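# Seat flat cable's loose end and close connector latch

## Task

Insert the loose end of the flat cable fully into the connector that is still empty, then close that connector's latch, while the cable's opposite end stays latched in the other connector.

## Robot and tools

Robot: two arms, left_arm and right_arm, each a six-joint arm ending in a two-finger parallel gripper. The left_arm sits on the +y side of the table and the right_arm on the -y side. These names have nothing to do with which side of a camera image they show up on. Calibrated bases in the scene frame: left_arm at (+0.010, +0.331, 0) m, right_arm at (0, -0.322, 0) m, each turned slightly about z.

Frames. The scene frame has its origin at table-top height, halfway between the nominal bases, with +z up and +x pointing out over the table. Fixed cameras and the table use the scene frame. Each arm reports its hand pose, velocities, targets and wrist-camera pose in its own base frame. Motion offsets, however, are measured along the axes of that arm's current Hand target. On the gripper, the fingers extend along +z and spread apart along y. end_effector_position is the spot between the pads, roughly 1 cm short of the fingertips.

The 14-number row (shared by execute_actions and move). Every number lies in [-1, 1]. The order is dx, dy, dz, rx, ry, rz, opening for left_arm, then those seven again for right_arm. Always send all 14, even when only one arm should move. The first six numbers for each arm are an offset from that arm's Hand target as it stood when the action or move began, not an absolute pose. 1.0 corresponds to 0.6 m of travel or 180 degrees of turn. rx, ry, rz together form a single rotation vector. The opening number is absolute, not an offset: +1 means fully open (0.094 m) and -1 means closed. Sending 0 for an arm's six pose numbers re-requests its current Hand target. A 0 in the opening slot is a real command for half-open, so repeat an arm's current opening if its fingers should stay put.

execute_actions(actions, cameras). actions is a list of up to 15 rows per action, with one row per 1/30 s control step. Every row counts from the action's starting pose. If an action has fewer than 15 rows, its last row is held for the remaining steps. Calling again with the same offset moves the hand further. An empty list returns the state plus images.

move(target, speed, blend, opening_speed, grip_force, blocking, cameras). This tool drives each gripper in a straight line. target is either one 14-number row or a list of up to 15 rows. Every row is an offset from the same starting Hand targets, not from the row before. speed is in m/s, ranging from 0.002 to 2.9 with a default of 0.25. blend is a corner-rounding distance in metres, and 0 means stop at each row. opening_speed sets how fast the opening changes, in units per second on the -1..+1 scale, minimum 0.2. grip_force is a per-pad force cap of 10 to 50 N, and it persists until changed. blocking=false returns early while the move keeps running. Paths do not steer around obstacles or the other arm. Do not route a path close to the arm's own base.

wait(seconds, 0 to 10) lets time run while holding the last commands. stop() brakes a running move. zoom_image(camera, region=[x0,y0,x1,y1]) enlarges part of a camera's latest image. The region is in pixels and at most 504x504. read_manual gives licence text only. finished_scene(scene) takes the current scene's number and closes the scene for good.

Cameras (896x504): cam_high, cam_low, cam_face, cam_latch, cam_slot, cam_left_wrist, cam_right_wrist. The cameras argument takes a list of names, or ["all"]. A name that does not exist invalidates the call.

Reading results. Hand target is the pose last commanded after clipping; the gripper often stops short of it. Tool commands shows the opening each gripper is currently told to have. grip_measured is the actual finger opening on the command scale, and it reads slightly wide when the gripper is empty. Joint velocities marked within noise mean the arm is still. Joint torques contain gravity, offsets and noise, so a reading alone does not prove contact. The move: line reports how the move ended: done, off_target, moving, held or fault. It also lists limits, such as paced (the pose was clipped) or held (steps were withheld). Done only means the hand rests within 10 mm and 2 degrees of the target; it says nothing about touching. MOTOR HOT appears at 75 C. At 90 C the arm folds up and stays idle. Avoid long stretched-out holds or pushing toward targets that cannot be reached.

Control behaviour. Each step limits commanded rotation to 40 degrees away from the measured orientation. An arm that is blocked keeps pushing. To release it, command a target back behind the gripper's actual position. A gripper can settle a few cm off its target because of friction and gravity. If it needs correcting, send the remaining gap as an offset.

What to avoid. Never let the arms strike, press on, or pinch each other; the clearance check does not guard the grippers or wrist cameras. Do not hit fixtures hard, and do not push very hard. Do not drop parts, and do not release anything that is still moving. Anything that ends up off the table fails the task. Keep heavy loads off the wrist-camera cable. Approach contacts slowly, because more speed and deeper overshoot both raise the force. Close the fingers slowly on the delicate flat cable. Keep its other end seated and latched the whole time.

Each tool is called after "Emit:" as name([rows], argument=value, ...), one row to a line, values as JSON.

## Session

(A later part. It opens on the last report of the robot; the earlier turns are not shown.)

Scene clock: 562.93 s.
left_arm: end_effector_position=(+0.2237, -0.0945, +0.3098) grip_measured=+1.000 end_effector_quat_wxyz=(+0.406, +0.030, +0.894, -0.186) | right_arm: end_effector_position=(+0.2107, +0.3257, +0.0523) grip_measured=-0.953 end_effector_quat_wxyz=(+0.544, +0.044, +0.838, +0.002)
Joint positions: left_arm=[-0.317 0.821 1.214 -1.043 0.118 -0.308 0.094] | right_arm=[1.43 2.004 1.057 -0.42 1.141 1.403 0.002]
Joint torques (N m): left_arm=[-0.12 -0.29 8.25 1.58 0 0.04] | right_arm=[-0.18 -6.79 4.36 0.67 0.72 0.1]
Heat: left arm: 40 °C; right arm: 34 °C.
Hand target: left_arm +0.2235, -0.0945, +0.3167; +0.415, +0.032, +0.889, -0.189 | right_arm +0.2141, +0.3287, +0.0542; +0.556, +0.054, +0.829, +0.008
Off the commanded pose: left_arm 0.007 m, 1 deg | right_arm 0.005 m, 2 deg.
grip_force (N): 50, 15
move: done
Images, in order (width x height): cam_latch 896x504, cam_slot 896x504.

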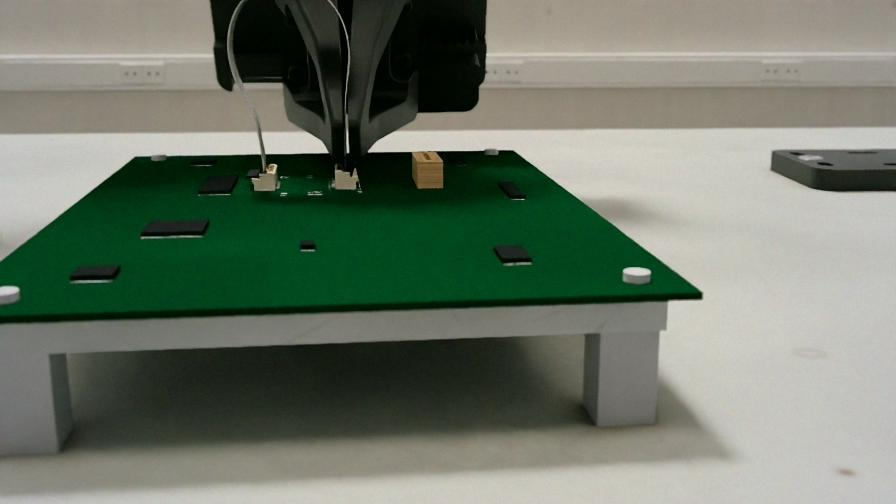

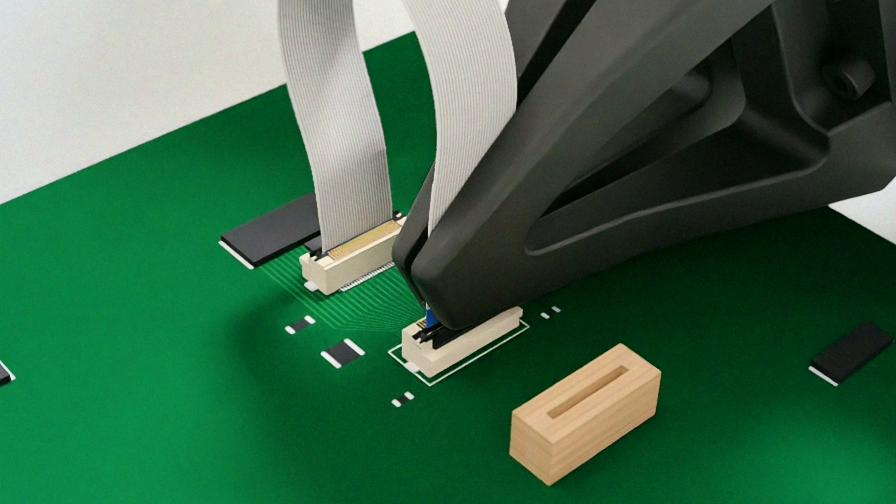

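Emit:
move(target=[0,0,0,0,0,0,1,0.0002,0.0008,0,0,0,0.01,-0.955], speed=0.02, cameras=["cam_latch"])

Emit:
zoom_image(camera="cam_latch", region=[300, 135, 372, 195])

Scene clock: 565.37 s.
left_arm: end_effector_position=(+0.2237, -0.0945, +0.3098) grip_measured=+1.000 end_effector_quat_wxyz=(+0.406, +0.030, +0.894, -0.186) | right_arm: end_effector_position=(+0.2107, +0.3257, +0.0523) grip_measured=-0.953 end_effector_quat_wxyz=(+0.544, +0.055, +0.837, +0.010)
Joint positions: left_arm=[-0.317 0.821 1.214 -1.043 0.118 -0.308 0.094] | right_arm=[1.43 2.004 1.057 -0.42 1.141 1.429 0.002]
Joint torques (N m): left_arm=[0.13 -0.27 8.24 1.57 -0.01 0.05] | right_arm=[-0.18 -6.71 4.51 0.67 0.71 0.14]
Heat: left arm: 40 °C; right arm: 34 °C.
Hand target: left_arm +0.2235, -0.0945, +0.3167; +0.415, +0.032, +0.889, -0.189 | right_arm +0.2141, +0.3291, +0.0541; +0.556, +0.067, +0.828, +0.016
Off the commanded pose: left_arm 0.007 m, 1 deg | right_arm 0.005 m, 2 deg.
grip_force (N): 50, 15
move: done
Images, in order (width x height): cam_latch 896x504.

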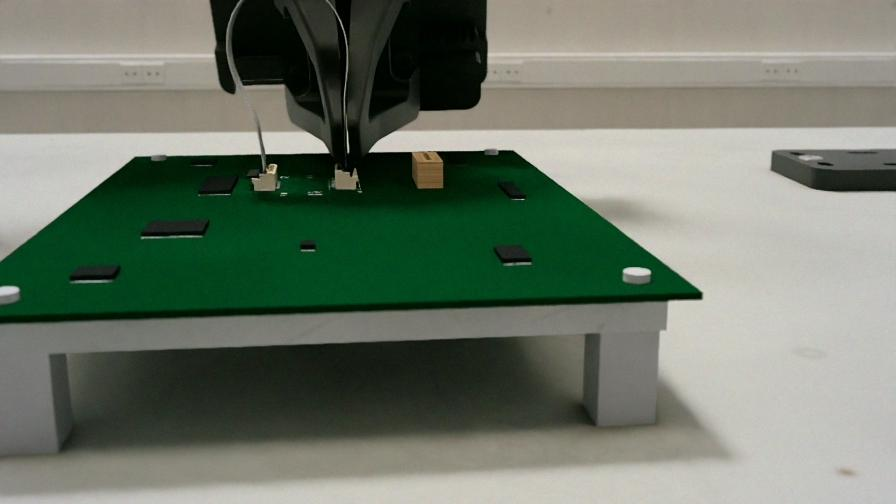

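Scaled by 7.000 from the camera's 896x504 image, which has a finer 1280x720 frame.

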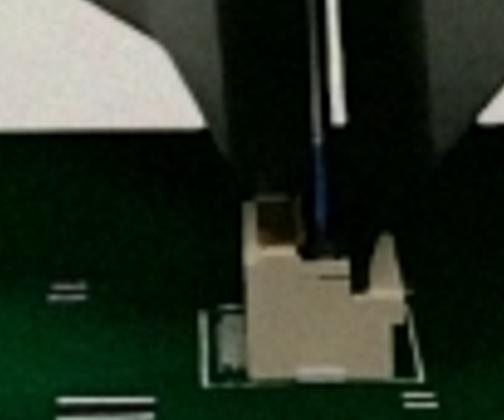

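Emit:
move(target=[0,0,0,0,0,0,1,0,0,0,-0.001,-0.0001,0.0025,-0.955], speed=0.02)

Scene clock: 567.03 s.
left_arm: end_effector_position=(+0.2237, -0.0945, +0.3098) grip_measured=+1.000 end_effector_quat_wxyz=(+0.406, +0.030, +0.894, -0.186) | right_arm: end_effector_position=(+0.2109, +0.3266, +0.0525) grip_measured=-0.953 end_effector_quat_wxyz=(+0.544, +0.058, +0.837, +0.013)
Joint positions: left_arm=[-0.317 0.821 1.214 -1.043 0.118 -0.308 0.094] | right_arm=[1.43 2.004 1.057 -0.413 1.141 1.431 0.002]
Joint torques (N m): left_arm=[0.03 -0.18 8.14 1.54 0.01 0.04] | right_arm=[-0.17 -6.86 4.11 0.7 0.71 0.14]
Heat: left arm: 40 °C; right arm: 34 °C.
Hand target: left_arm +0.2235, -0.0945, +0.3167; +0.415, +0.032, +0.889, -0.189 | right_arm +0.2141, +0.3292, +0.0541; +0.556, +0.070, +0.828, +0.020
Off the commanded pose: left_arm 0.007 m, 1 deg | right_arm 0.004 m, 2 deg.
grip_force (N): 50, 15
move: done

Emit:
move(target=[0,0,0,0,0,0,1,0,0,0,0.0013,0.0002,-0.0075,-0.955], speed=0.02, cameras=["cam_latch","cam_slot"])

Emit:
zoom_image(camera="cam_latch", region=[300, 135, 372, 195])

Emit:
zoom_image(camera="cam_slot", region=[380, 240, 540, 390])

Scene clock: 568.83 s.
left_arm: end_effector_position=(+0.2237, -0.0945, +0.3098) grip_measured=+1.000 end_effector_quat_wxyz=(+0.406, +0.030, +0.894, -0.186) | right_arm: end_effector_position=(+0.2108, +0.3264, +0.0512) grip_measured=-0.953 end_effector_quat_wxyz=(+0.544, +0.055, +0.837, +0.010)
Joint positions: left_arm=[-0.317 0.821 1.214 -1.043 0.118 -0.308 0.094] | right_arm=[1.43 2.007 1.057 -0.413 1.141 1.427 0.002]
Joint torques (N m): left_arm=[0.18 -0.23 8.2 1.58 0.01 0.04] | right_arm=[-0.18 -6.91 4.66 0.57 0.72 0.03]
Heat: left arm: 40 °C; right arm: 34 °C.
Hand target: left_arm +0.2235, -0.0945, +0.3167; +0.415, +0.032, +0.889, -0.189 | right_arm +0.2141, +0.3291, +0.0541; +0.556, +0.061, +0.829, +0.012
Off the commanded pose: left_arm 0.007 m, 1 deg | right_arm 0.005 m, 2 deg.
grip_force (N): 50, 15
move: done
Images, in order (width x height): cam_latch 896x504, cam_slot 896x504.

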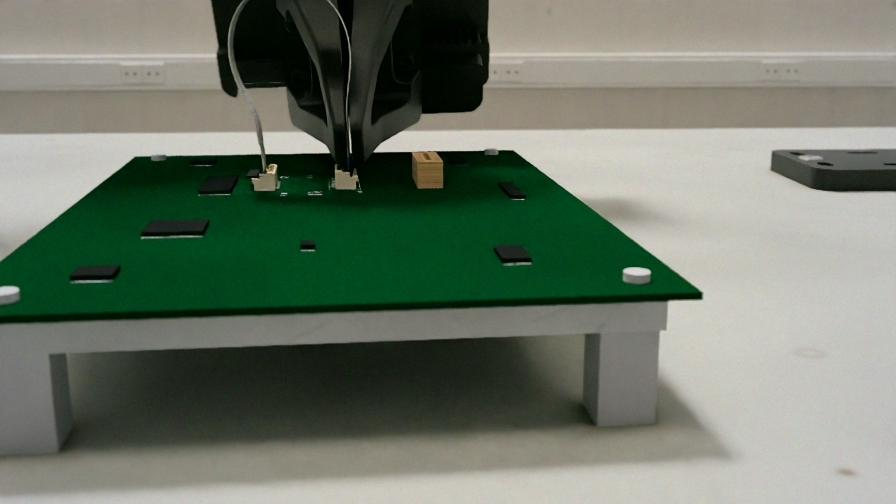

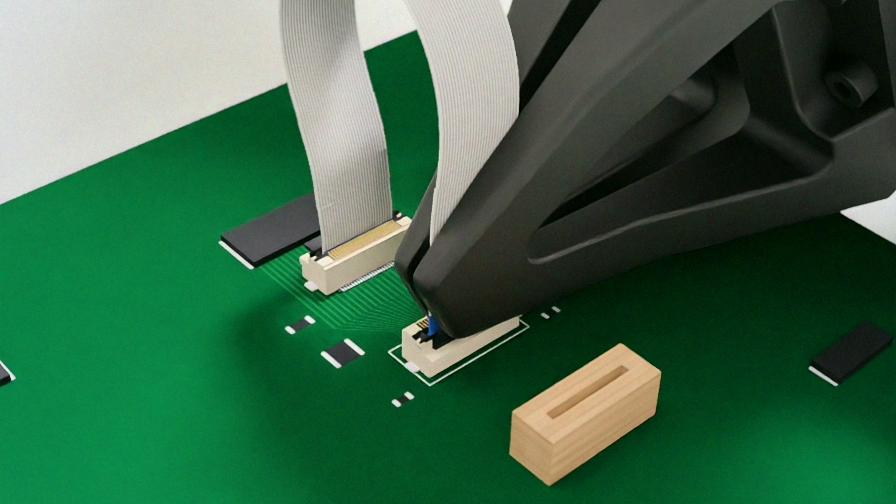

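Scaled by 7.000 from the camera's 896x504 image, which has a finer 1280x720 frame.

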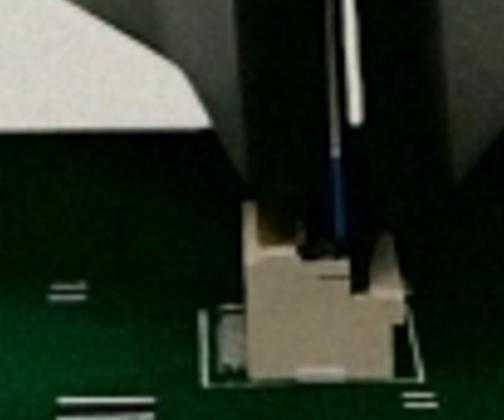

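Scaled by 3.150 from the camera's 896x504 image, which has a finer 1280x720 frame.

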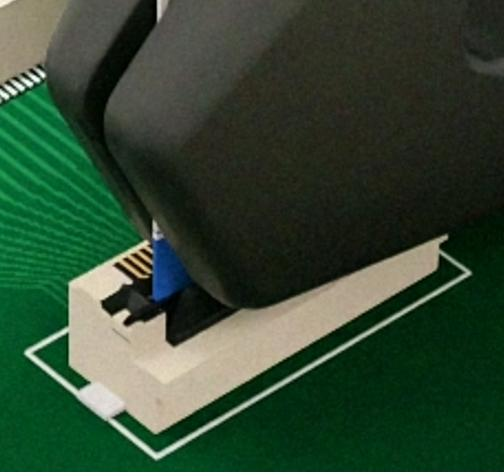

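Emit:
zoom_image(camera="cam_slot", region=[400, 300, 470, 350])

Emit:
zoom_image(camera="cam_latch", region=[330, 155, 366, 185])

Scaled by 7.200 from the camera's 896x504 image, which has a finer 1280x720 frame.

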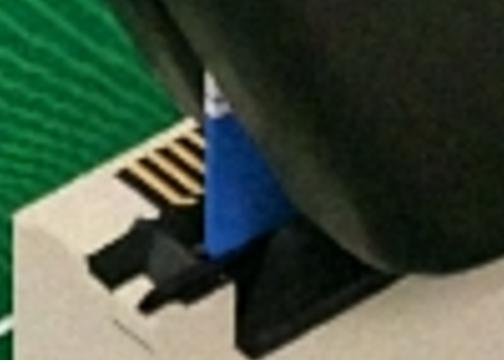

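Scaled by 14.000 from the camera's 896x504 image, which has a finer 1280x720 frame.

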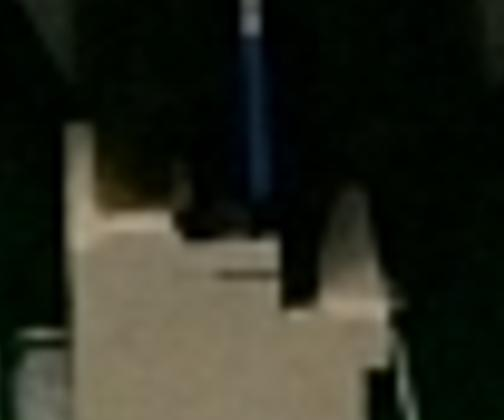

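Emit:
move(target=[0,0,0,0,0,0,1,0,-0.0008,0,0,0,-0.012,-0.955], speed=0.02, cameras=["cam_latch","cam_slot"])

Emit:
zoom_image(camera="cam_slot", region=[400, 300, 470, 350])

Emit:
zoom_image(camera="cam_latch", region=[330, 155, 366, 185])

Scene clock: 572.83 s.
left_arm: end_effector_position=(+0.2237, -0.0945, +0.3098) grip_measured=+1.000 end_effector_quat_wxyz=(+0.406, +0.030, +0.894, -0.186) | right_arm: end_effector_position=(+0.2108, +0.3264, +0.0512) grip_measured=-0.953 end_effector_quat_wxyz=(+0.544, +0.039, +0.838, +0.000)
Joint positions: left_arm=[-0.317 0.821 1.214 -1.043 0.118 -0.308 0.094] | right_arm=[1.43 2.007 1.057 -0.413 1.141 1.39 0.002]
Joint torques (N m): left_arm=[0.09 -0.25 8.25 1.57 -0.02 0.01] | right_arm=[-0.18 -7.02 4.48 0.58 0.72 0.04]
Heat: left arm: 40 °C; right arm: 34 °C.
Hand target: left_arm +0.2235, -0.0945, +0.3167; +0.415, +0.032, +0.889, -0.189 | right_arm +0.2141, +0.3287, +0.0541; +0.556, +0.045, +0.830, +0.001
Off the commanded pose: left_arm 0.007 m, 1 deg | right_arm 0.005 m, 2 deg.
grip_force (N): 50, 15
move: done
Images, in order (width x height): cam_latch 896x504, cam_slot 896x504.

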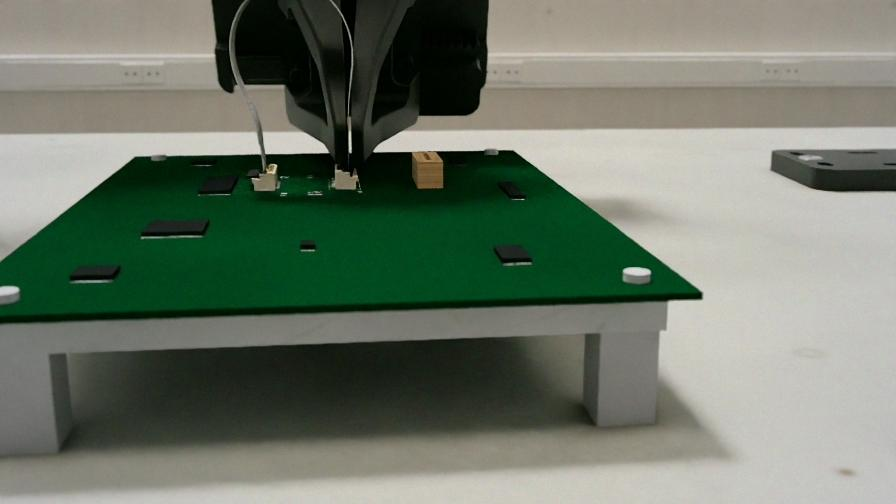

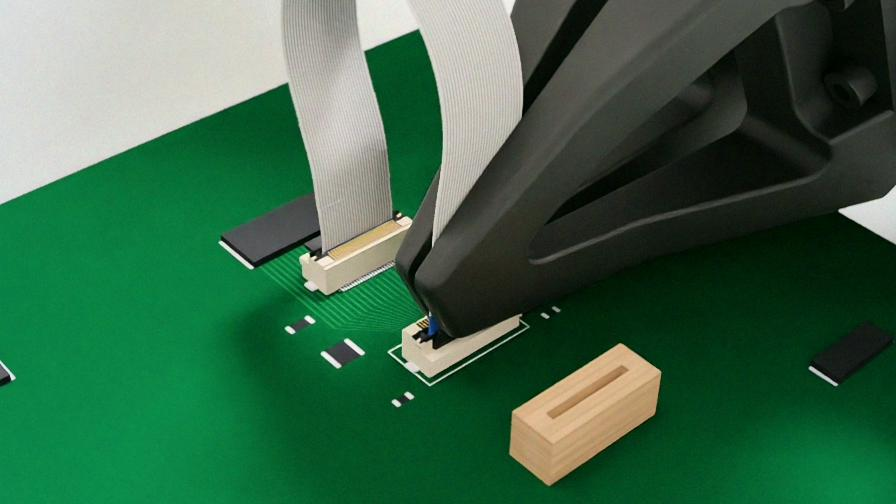

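Scaled by 7.200 from the camera's 896x504 image, which has a finer 1280x720 frame.

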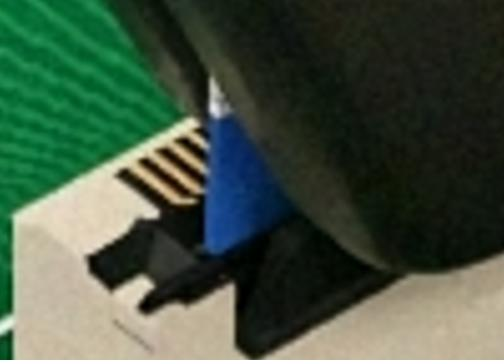

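Scaled by 14.000 from the camera's 896x504 image, which has a finer 1280x720 frame.

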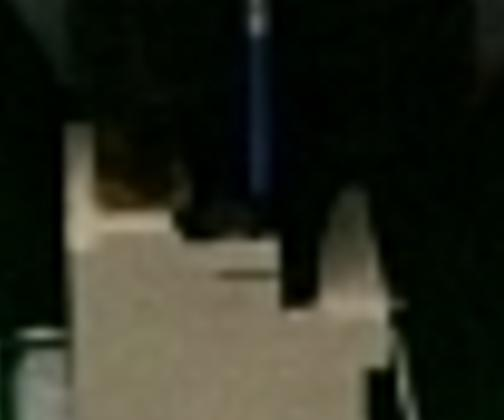

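Emit:
execute_actions(actions=[], cameras=["cam_latch","cam_slot","cam_right_wrist"])

Emit:
zoom_image(camera="cam_latch", region=[330, 155, 366, 185])

Emit:
zoom_image(camera="cam_slot", region=[400, 300, 470, 350])

Scene clock: 579.07 s.
left_arm: end_effector_position=(+0.2237, -0.0945, +0.3098) grip_measured=+1.000 end_effector_quat_wxyz=(+0.406, +0.030, +0.894, -0.186) | right_arm: end_effector_position=(+0.2108, +0.3264, +0.0512) grip_measured=-0.953 end_effector_quat_wxyz=(+0.544, +0.039, +0.838, +0.000)
Joint positions: left_arm=[-0.317 0.821 1.214 -1.043 0.118 -0.308 0.094] | right_arm=[1.43 2.007 1.057 -0.413 1.141 1.389 0.002]
Joint velocities: within noise
Joint torques (N m): left_arm=[0.13 -0.2 8.23 1.57 0 -0.02] | right_arm=[-0.18 -7.01 4.49 0.58 0.71 0.03]
Heat: left arm: 40 °C; right arm: 34 °C.
Hand target: left_arm +0.2235, -0.0945, +0.3167; +0.415, +0.032, +0.889, -0.189 | right_arm +0.2141, +0.3287, +0.0541; +0.556, +0.045, +0.830, +0.001
Tool commands: left_gripper/opening=+1.0 right_gripper/opening=-0.955
Off the commanded pose: left_arm 0.007 m, 1 deg | right_arm 0.005 m, 2 deg.
grip_force (N): 50, 15
Images, in order (width x height): cam_latch 896x504, cam_slot 896x504, cam_right_wrist 896x504.

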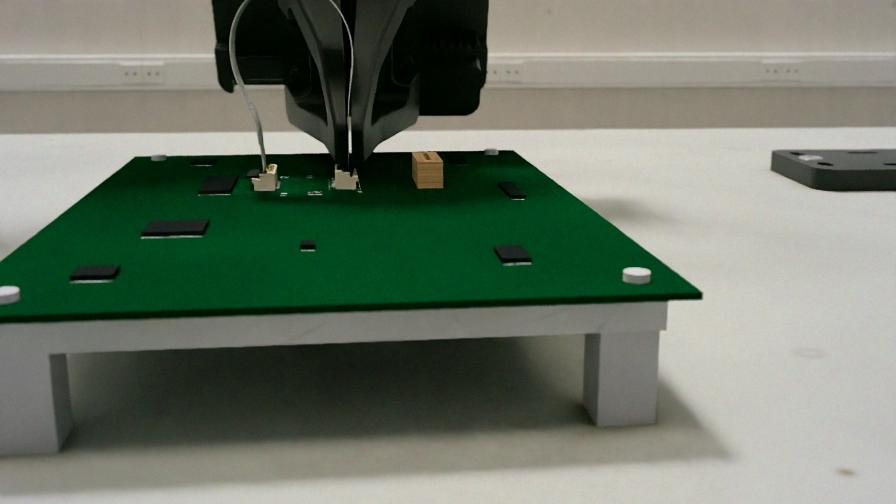

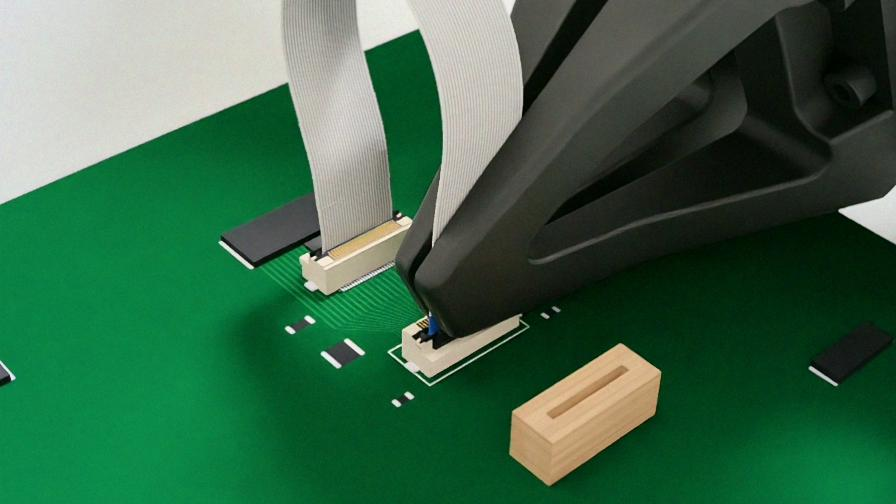

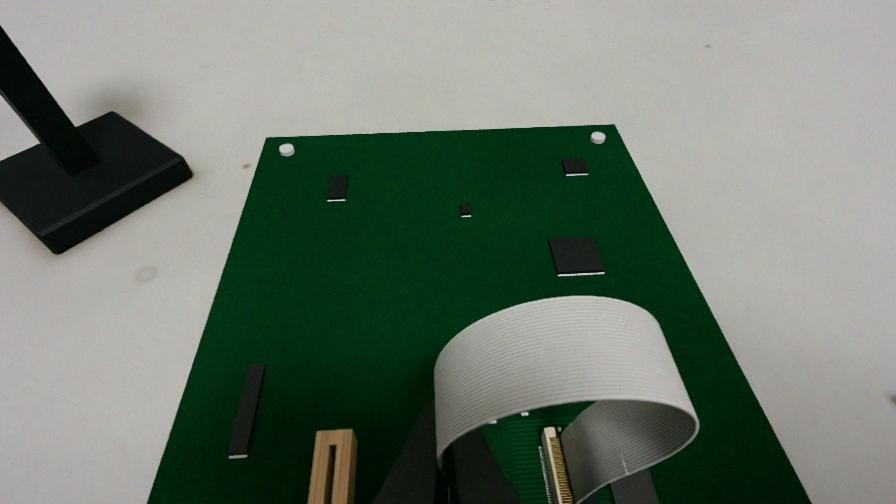

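Scaled by 14.000 from the camera's 896x504 image, which has a finer 1280x720 frame.

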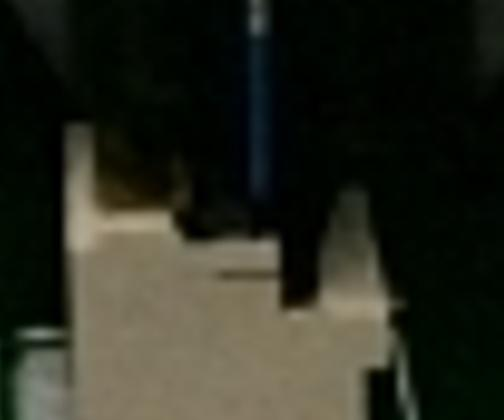

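Scaled by 7.200 from the camera's 896x504 image, which has a finer 1280x720 frame.

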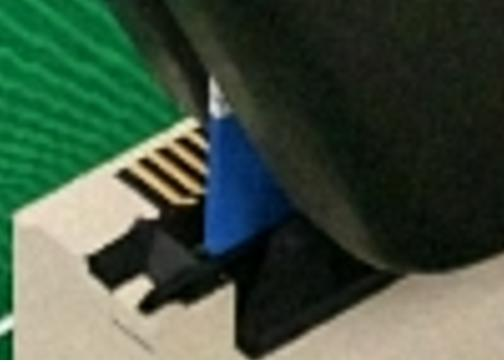

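Emit:
move(target=[0,0,0,0,0,0,1,-0.0246,-0.0001,-0.01005,-0.0043,-0.0006,0.0104,-0.955], speed=0.05, cameras=["cam_latch","cam_slot"])

Emit:
zoom_image(camera="cam_latch", region=[330, 155, 366, 185])

Emit:
zoom_image(camera="cam_slot", region=[400, 300, 470, 350])

Scene clock: 582.63 s.
left_arm: end_effector_position=(+0.2237, -0.0945, +0.3098) grip_measured=+1.000 end_effector_quat_wxyz=(+0.406, +0.030, +0.894, -0.186) | right_arm: end_effector_position=(+0.2108, +0.3265, +0.0516) grip_measured=-0.953 end_effector_quat_wxyz=(+0.544, +0.039, +0.838, +0.000)
Joint positions: left_arm=[-0.317 0.821 1.214 -1.043 0.118 -0.308 0.094] | right_arm=[1.43 2.006 1.057 -0.413 1.141 1.389 0.002]
Joint torques (N m): left_arm=[-0.01 -0.35 8.28 1.59 -0.03 0.04] | right_arm=[-0.25 -10.91 3.78 0.5 0.71 0.04]
Heat: left arm: 40 °C; right arm: 34 °C.
Hand target: left_arm +0.2235, -0.0945, +0.3167; +0.415, +0.032, +0.889, -0.189 | right_arm +0.2141, +0.3278, +0.0699; +0.557, +0.055, +0.828, +0.016
Off the commanded pose: left_arm 0.007 m, 1 deg | right_arm 0.019 m, 3 deg.
grip_force (N): 50, 15
move: off_target (right_arm)
Images, in order (width x height): cam_latch 896x504, cam_slot 896x504.

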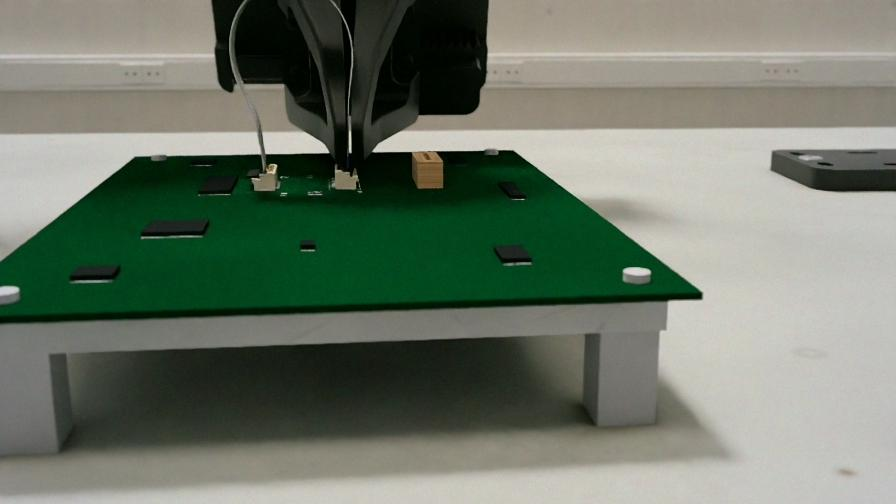

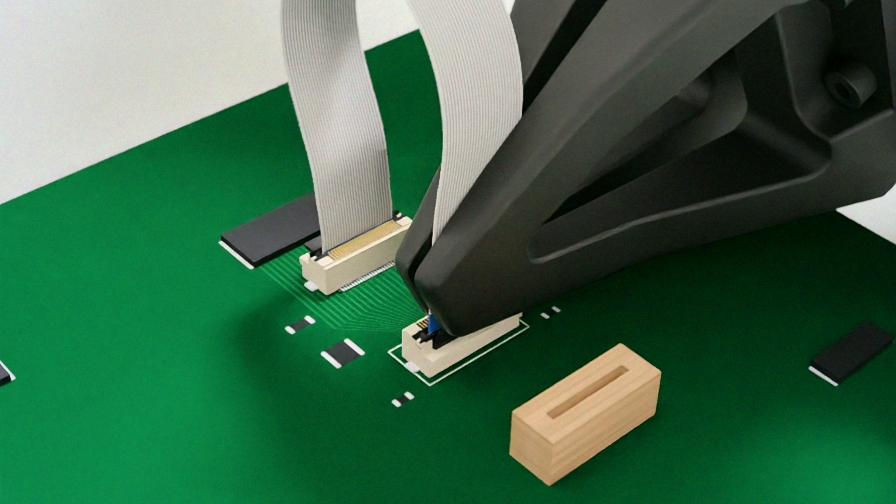

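Scaled by 14.000 from the camera's 896x504 image, which has a finer 1280x720 frame.

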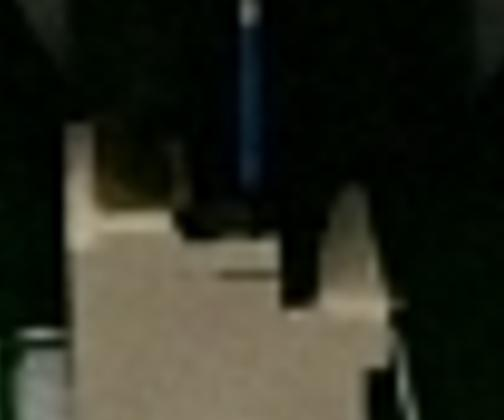

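Scaled by 7.200 from the camera's 896x504 image, which has a finer 1280x720 frame.

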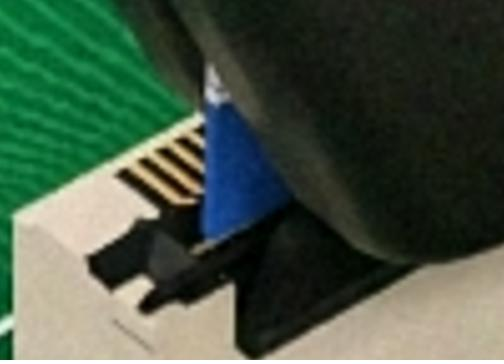

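Emit:
move(target=[0,0,0,0,0,0,1,0,0,0,0,0,-0.005,-0.955], speed=0.05, cameras=["cam_latch","cam_slot"])

Emit:
zoom_image(camera="cam_latch", region=[330, 155, 366, 185])

Emit:
zoom_image(camera="cam_slot", region=[400, 300, 470, 350])

Scene clock: 585.17 s.
left_arm: end_effector_position=(+0.2237, -0.0945, +0.3098) grip_measured=+1.000 end_effector_quat_wxyz=(+0.406, +0.030, +0.894, -0.186) | right_arm: end_effector_position=(+0.2108, +0.3265, +0.0516) grip_measured=-0.953 end_effector_quat_wxyz=(+0.544, +0.033, +0.838, -0.004)
Joint positions: left_arm=[-0.317 0.821 1.214 -1.043 0.118 -0.308 0.094] | right_arm=[1.43 2.006 1.057 -0.413 1.141 1.374 0.002]
Joint torques (N m): left_arm=[-0.02 -0.21 8.29 1.58 -0.03 0.01] | right_arm=[-0.25 -10.91 3.79 0.5 0.71 0.05]
Heat: left arm: 40 °C; right arm: 35 °C.
Hand target: left_arm +0.2235, -0.0945, +0.3167; +0.415, +0.032, +0.889, -0.189 | right_arm +0.2141, +0.3278, +0.0699; +0.557, +0.049, +0.829, +0.011
Off the commanded pose: left_arm 0.007 m, 1 deg | right_arm 0.019 m, 3 deg.
grip_force (N): 50, 15
move: off_target (right_arm)
Images, in order (width x height): cam_latch 896x504, cam_slot 896x504.

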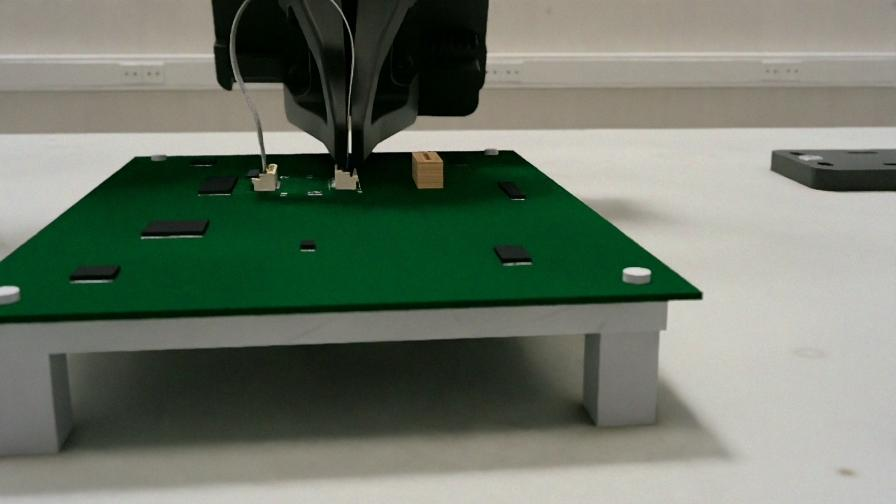

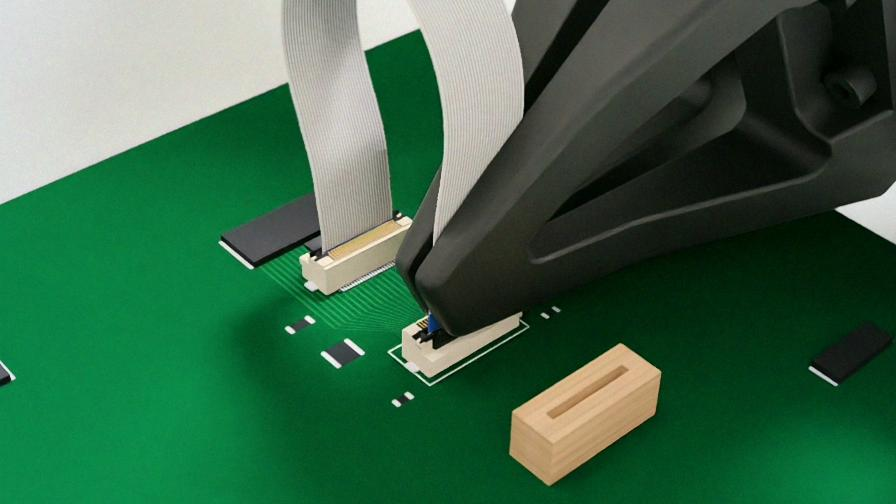

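Scaled by 14.000 from the camera's 896x504 image, which has a finer 1280x720 frame.

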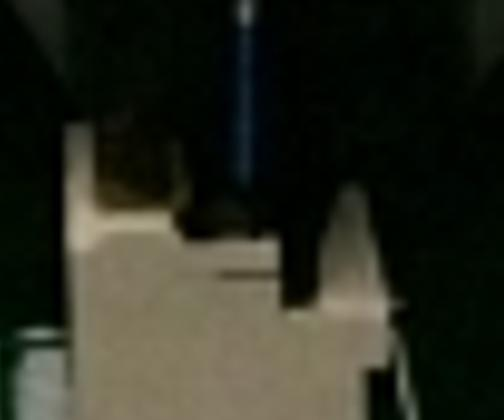

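Scaled by 7.200 from the camera's 896x504 image, which has a finer 1280x720 frame.

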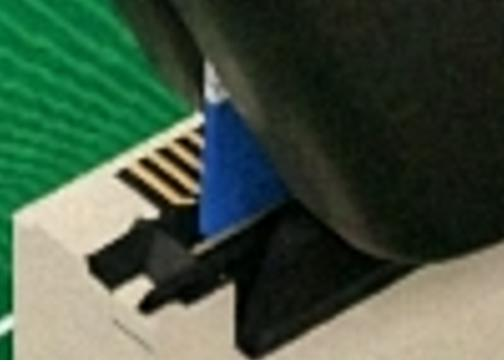

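Emit:
move(target=[0,0,0,0,0,0,1,0.02294,0.00352,0.00903,0.00324,0.00046,-0.00787,-0.955], speed=0.05, cameras=["cam_latch","cam_slot"])

Emit:
zoom_image(camera="cam_latch", region=[330, 155, 366, 185])

Emit:
zoom_image(camera="cam_slot", region=[400, 300, 470, 350])

Scene clock: 588.17 s.
left_arm: end_effector_position=(+0.2237, -0.0945, +0.3098) grip_measured=+1.000 end_effector_quat_wxyz=(+0.406, +0.030, +0.894, -0.186) | right_arm: end_effector_position=(+0.2108, +0.3265, +0.0516) grip_measured=-0.953 end_effector_quat_wxyz=(+0.544, +0.033, +0.838, -0.004)
Joint positions: left_arm=[-0.317 0.821 1.214 -1.043 0.118 -0.308 0.094] | right_arm=[1.43 2.006 1.057 -0.413 1.141 1.373 0.002]
Joint torques (N m): left_arm=[0.1 -0.21 8.17 1.59 -0.03 0.02] | right_arm=[-0.09 -6.87 5.05 0.59 0.72 0.06]
Heat: left arm: 40 °C; right arm: 36 °C.
Hand target: left_arm +0.2235, -0.0945, +0.3167; +0.415, +0.032, +0.889, -0.189 | right_arm +0.2141, +0.3309, +0.0553; +0.557, +0.041, +0.830, +0.000
Off the commanded pose: left_arm 0.007 m, 1 deg | right_arm 0.007 m, 2 deg.
grip_force (N): 50, 15
move: done
Images, in order (width x height): cam_latch 896x504, cam_slot 896x504.

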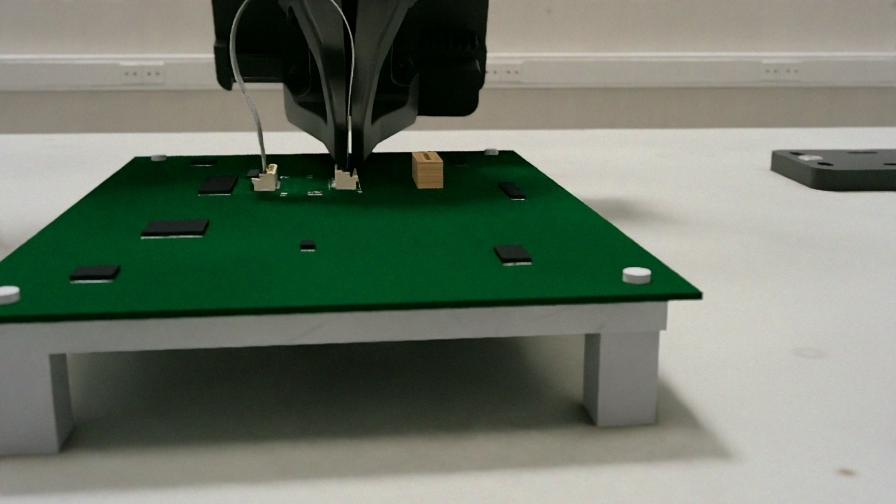

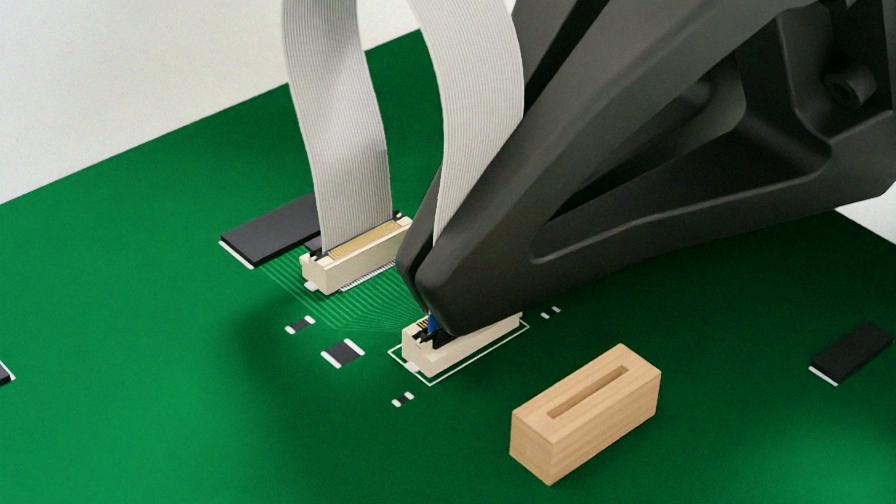

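Scaled by 14.000 from the camera's 896x504 image, which has a finer 1280x720 frame.

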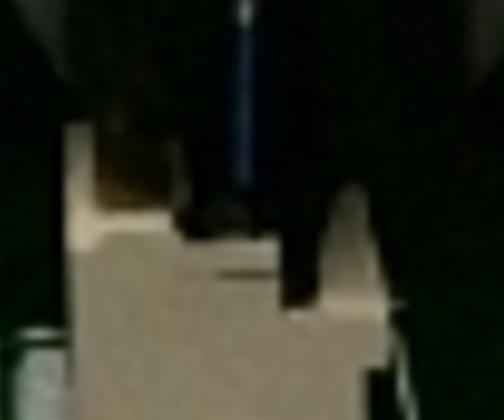

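Scaled by 7.200 from the camera's 896x504 image, which has a finer 1280x720 frame.

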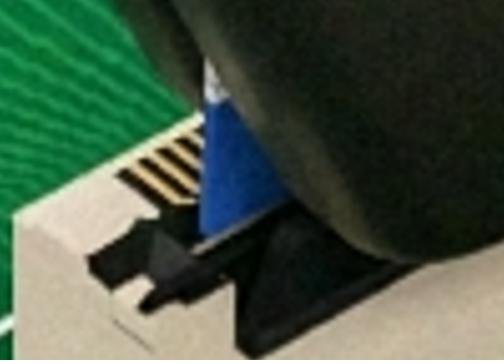

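Emit:
move(target=[0,0,0,0,0,0,1,0.00308,-0.00016,0.00127,0,0,0,-0.955], speed=0.05, cameras=["cam_latch","cam_slot"])

Emit:
zoom_image(camera="cam_latch", region=[330, 155, 366, 185])

Emit:
zoom_image(camera="cam_slot", region=[400, 300, 470, 350])

Scene clock: 590.10 s.
left_arm: end_effector_position=(+0.2237, -0.0945, +0.3098) grip_measured=+1.000 end_effector_quat_wxyz=(+0.406, +0.030, +0.894, -0.186) | right_arm: end_effector_position=(+0.2110, +0.3263, +0.0511) grip_measured=-0.953 end_effector_quat_wxyz=(+0.545, +0.032, +0.838, -0.005)
Joint positions: left_arm=[-0.317 0.821 1.214 -1.043 0.118 -0.308 0.094] | right_arm=[1.43 2.008 1.057 -0.413 1.143 1.373 0.002]
Joint torques (N m): left_arm=[0.16 -0.25 8.27 1.58 0.01 0.02] | right_arm=[-0.1 -6.69 4.89 0.65 0.7 0.07]
Heat: left arm: 40 °C; right arm: 36 °C.
Hand target: left_arm +0.2235, -0.0945, +0.3167; +0.415, +0.032, +0.889, -0.189 | right_arm +0.2141, +0.3310, +0.0534; +0.557, +0.041, +0.830, +0.000
Off the commanded pose: left_arm 0.007 m, 1 deg | right_arm 0.006 m, 2 deg.
grip_force (N): 50, 15
move: done
Images, in order (width x height): cam_latch 896x504, cam_slot 896x504.

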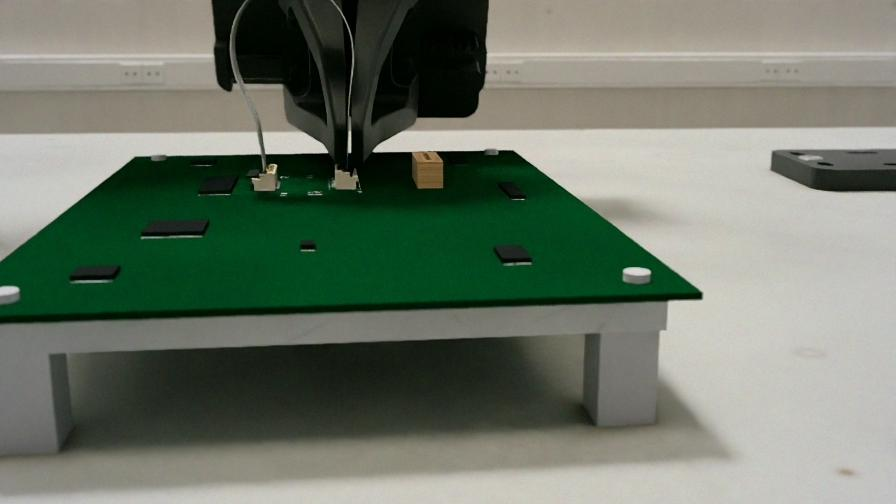

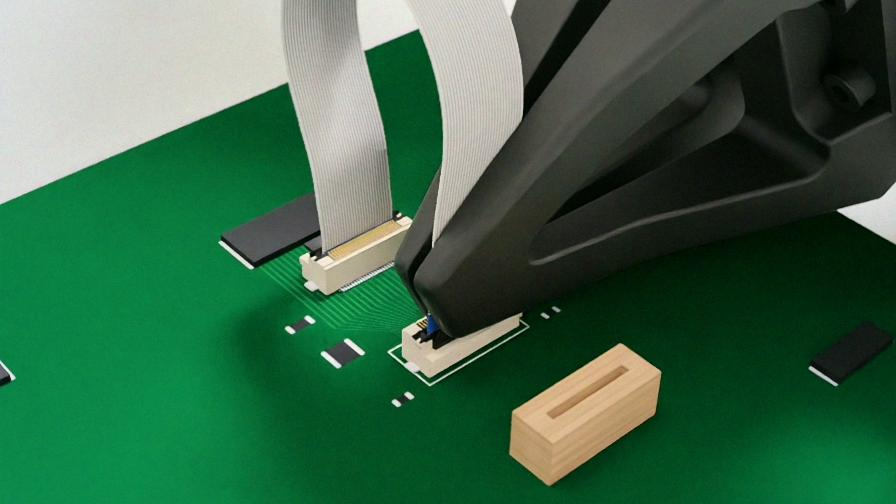

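Scaled by 14.000 from the camera's 896x504 image, which has a finer 1280x720 frame.

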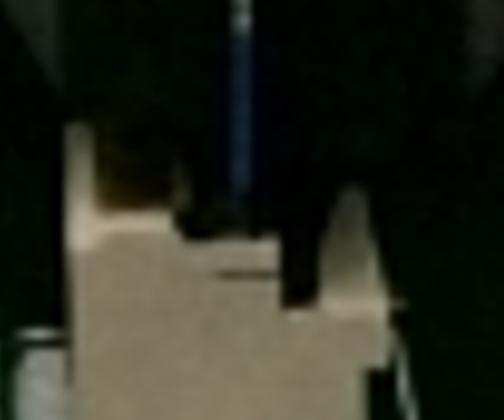

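Scaled by 7.200 from the camera's 896x504 image, which has a finer 1280x720 frame.

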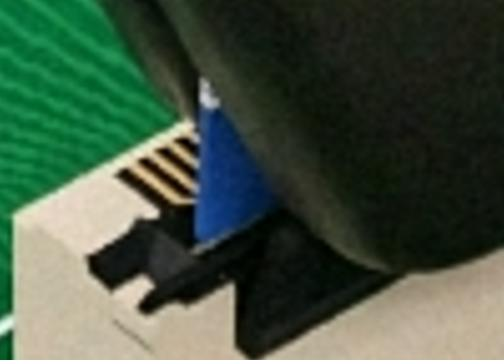

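Emit:
zoom_image(camera="cam_slot", region=[415, 318, 447, 340])

Emit:
execute_actions(actions=[], cameras=["cam_face"])

Emit:
zoom_image(camera="cam_face", region=[450, 190, 510, 230])

Scaled by 15.750 from the camera's 896x504 image, which has a finer 1280x720 frame.

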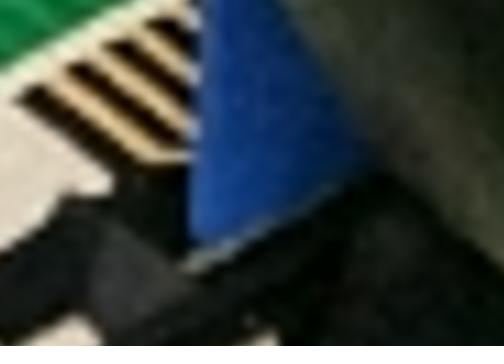

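Scene clock: 591.63 s.
left_arm: end_effector_position=(+0.2237, -0.0945, +0.3098) grip_measured=+1.000 end_effector_quat_wxyz=(+0.406, +0.030, +0.894, -0.186) | right_arm: end_effector_position=(+0.2110, +0.3263, +0.0511) grip_measured=-0.953 end_effector_quat_wxyz=(+0.545, +0.032, +0.838, -0.005)
Joint positions: left_arm=[-0.317 0.821 1.214 -1.043 0.118 -0.308 0.094] | right_arm=[1.43 2.008 1.057 -0.413 1.143 1.373 0.002]
Joint velocities: within noise
Joint torques (N m): left_arm=[0.05 -0.25 8.36 1.59 -0.02 0.03] | right_arm=[-0.1 -6.67 4.89 0.65 0.7 0.07]
Heat: left arm: 40 °C; right arm: 35 °C.
Hand target: left_arm +0.2235, -0.0945, +0.3167; +0.415, +0.032, +0.889, -0.189 | right_arm +0.2141, +0.3310, +0.0534; +0.557, +0.041, +0.830, +0.000
Tool commands: left_gripper/opening=+1.0 right_gripper/opening=-0.955
Off the commanded pose: left_arm 0.007 m, 1 deg | right_arm 0.006 m, 2 deg.
grip_force (N): 50, 15
Images, in order (width x height): cam_face 896x504.

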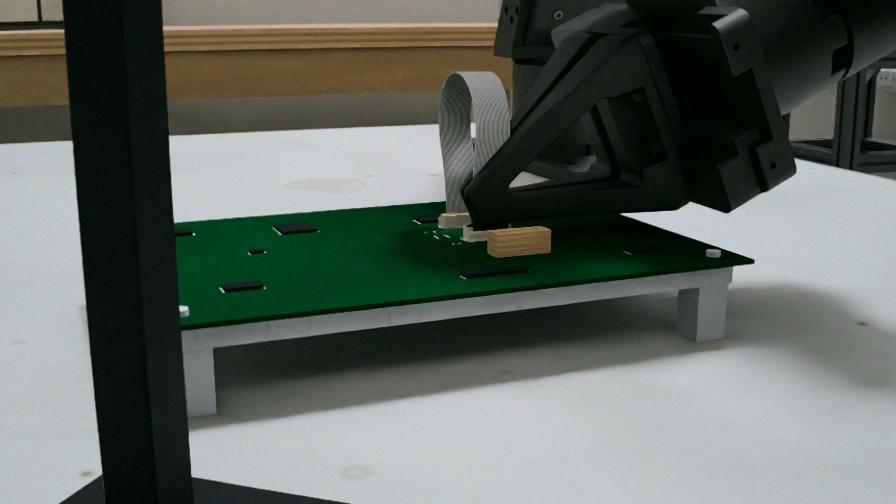

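Scaled by 8.400 from the camera's 896x504 image, which has a finer 1280x720 frame.

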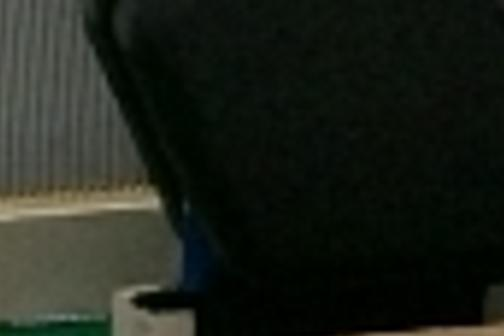

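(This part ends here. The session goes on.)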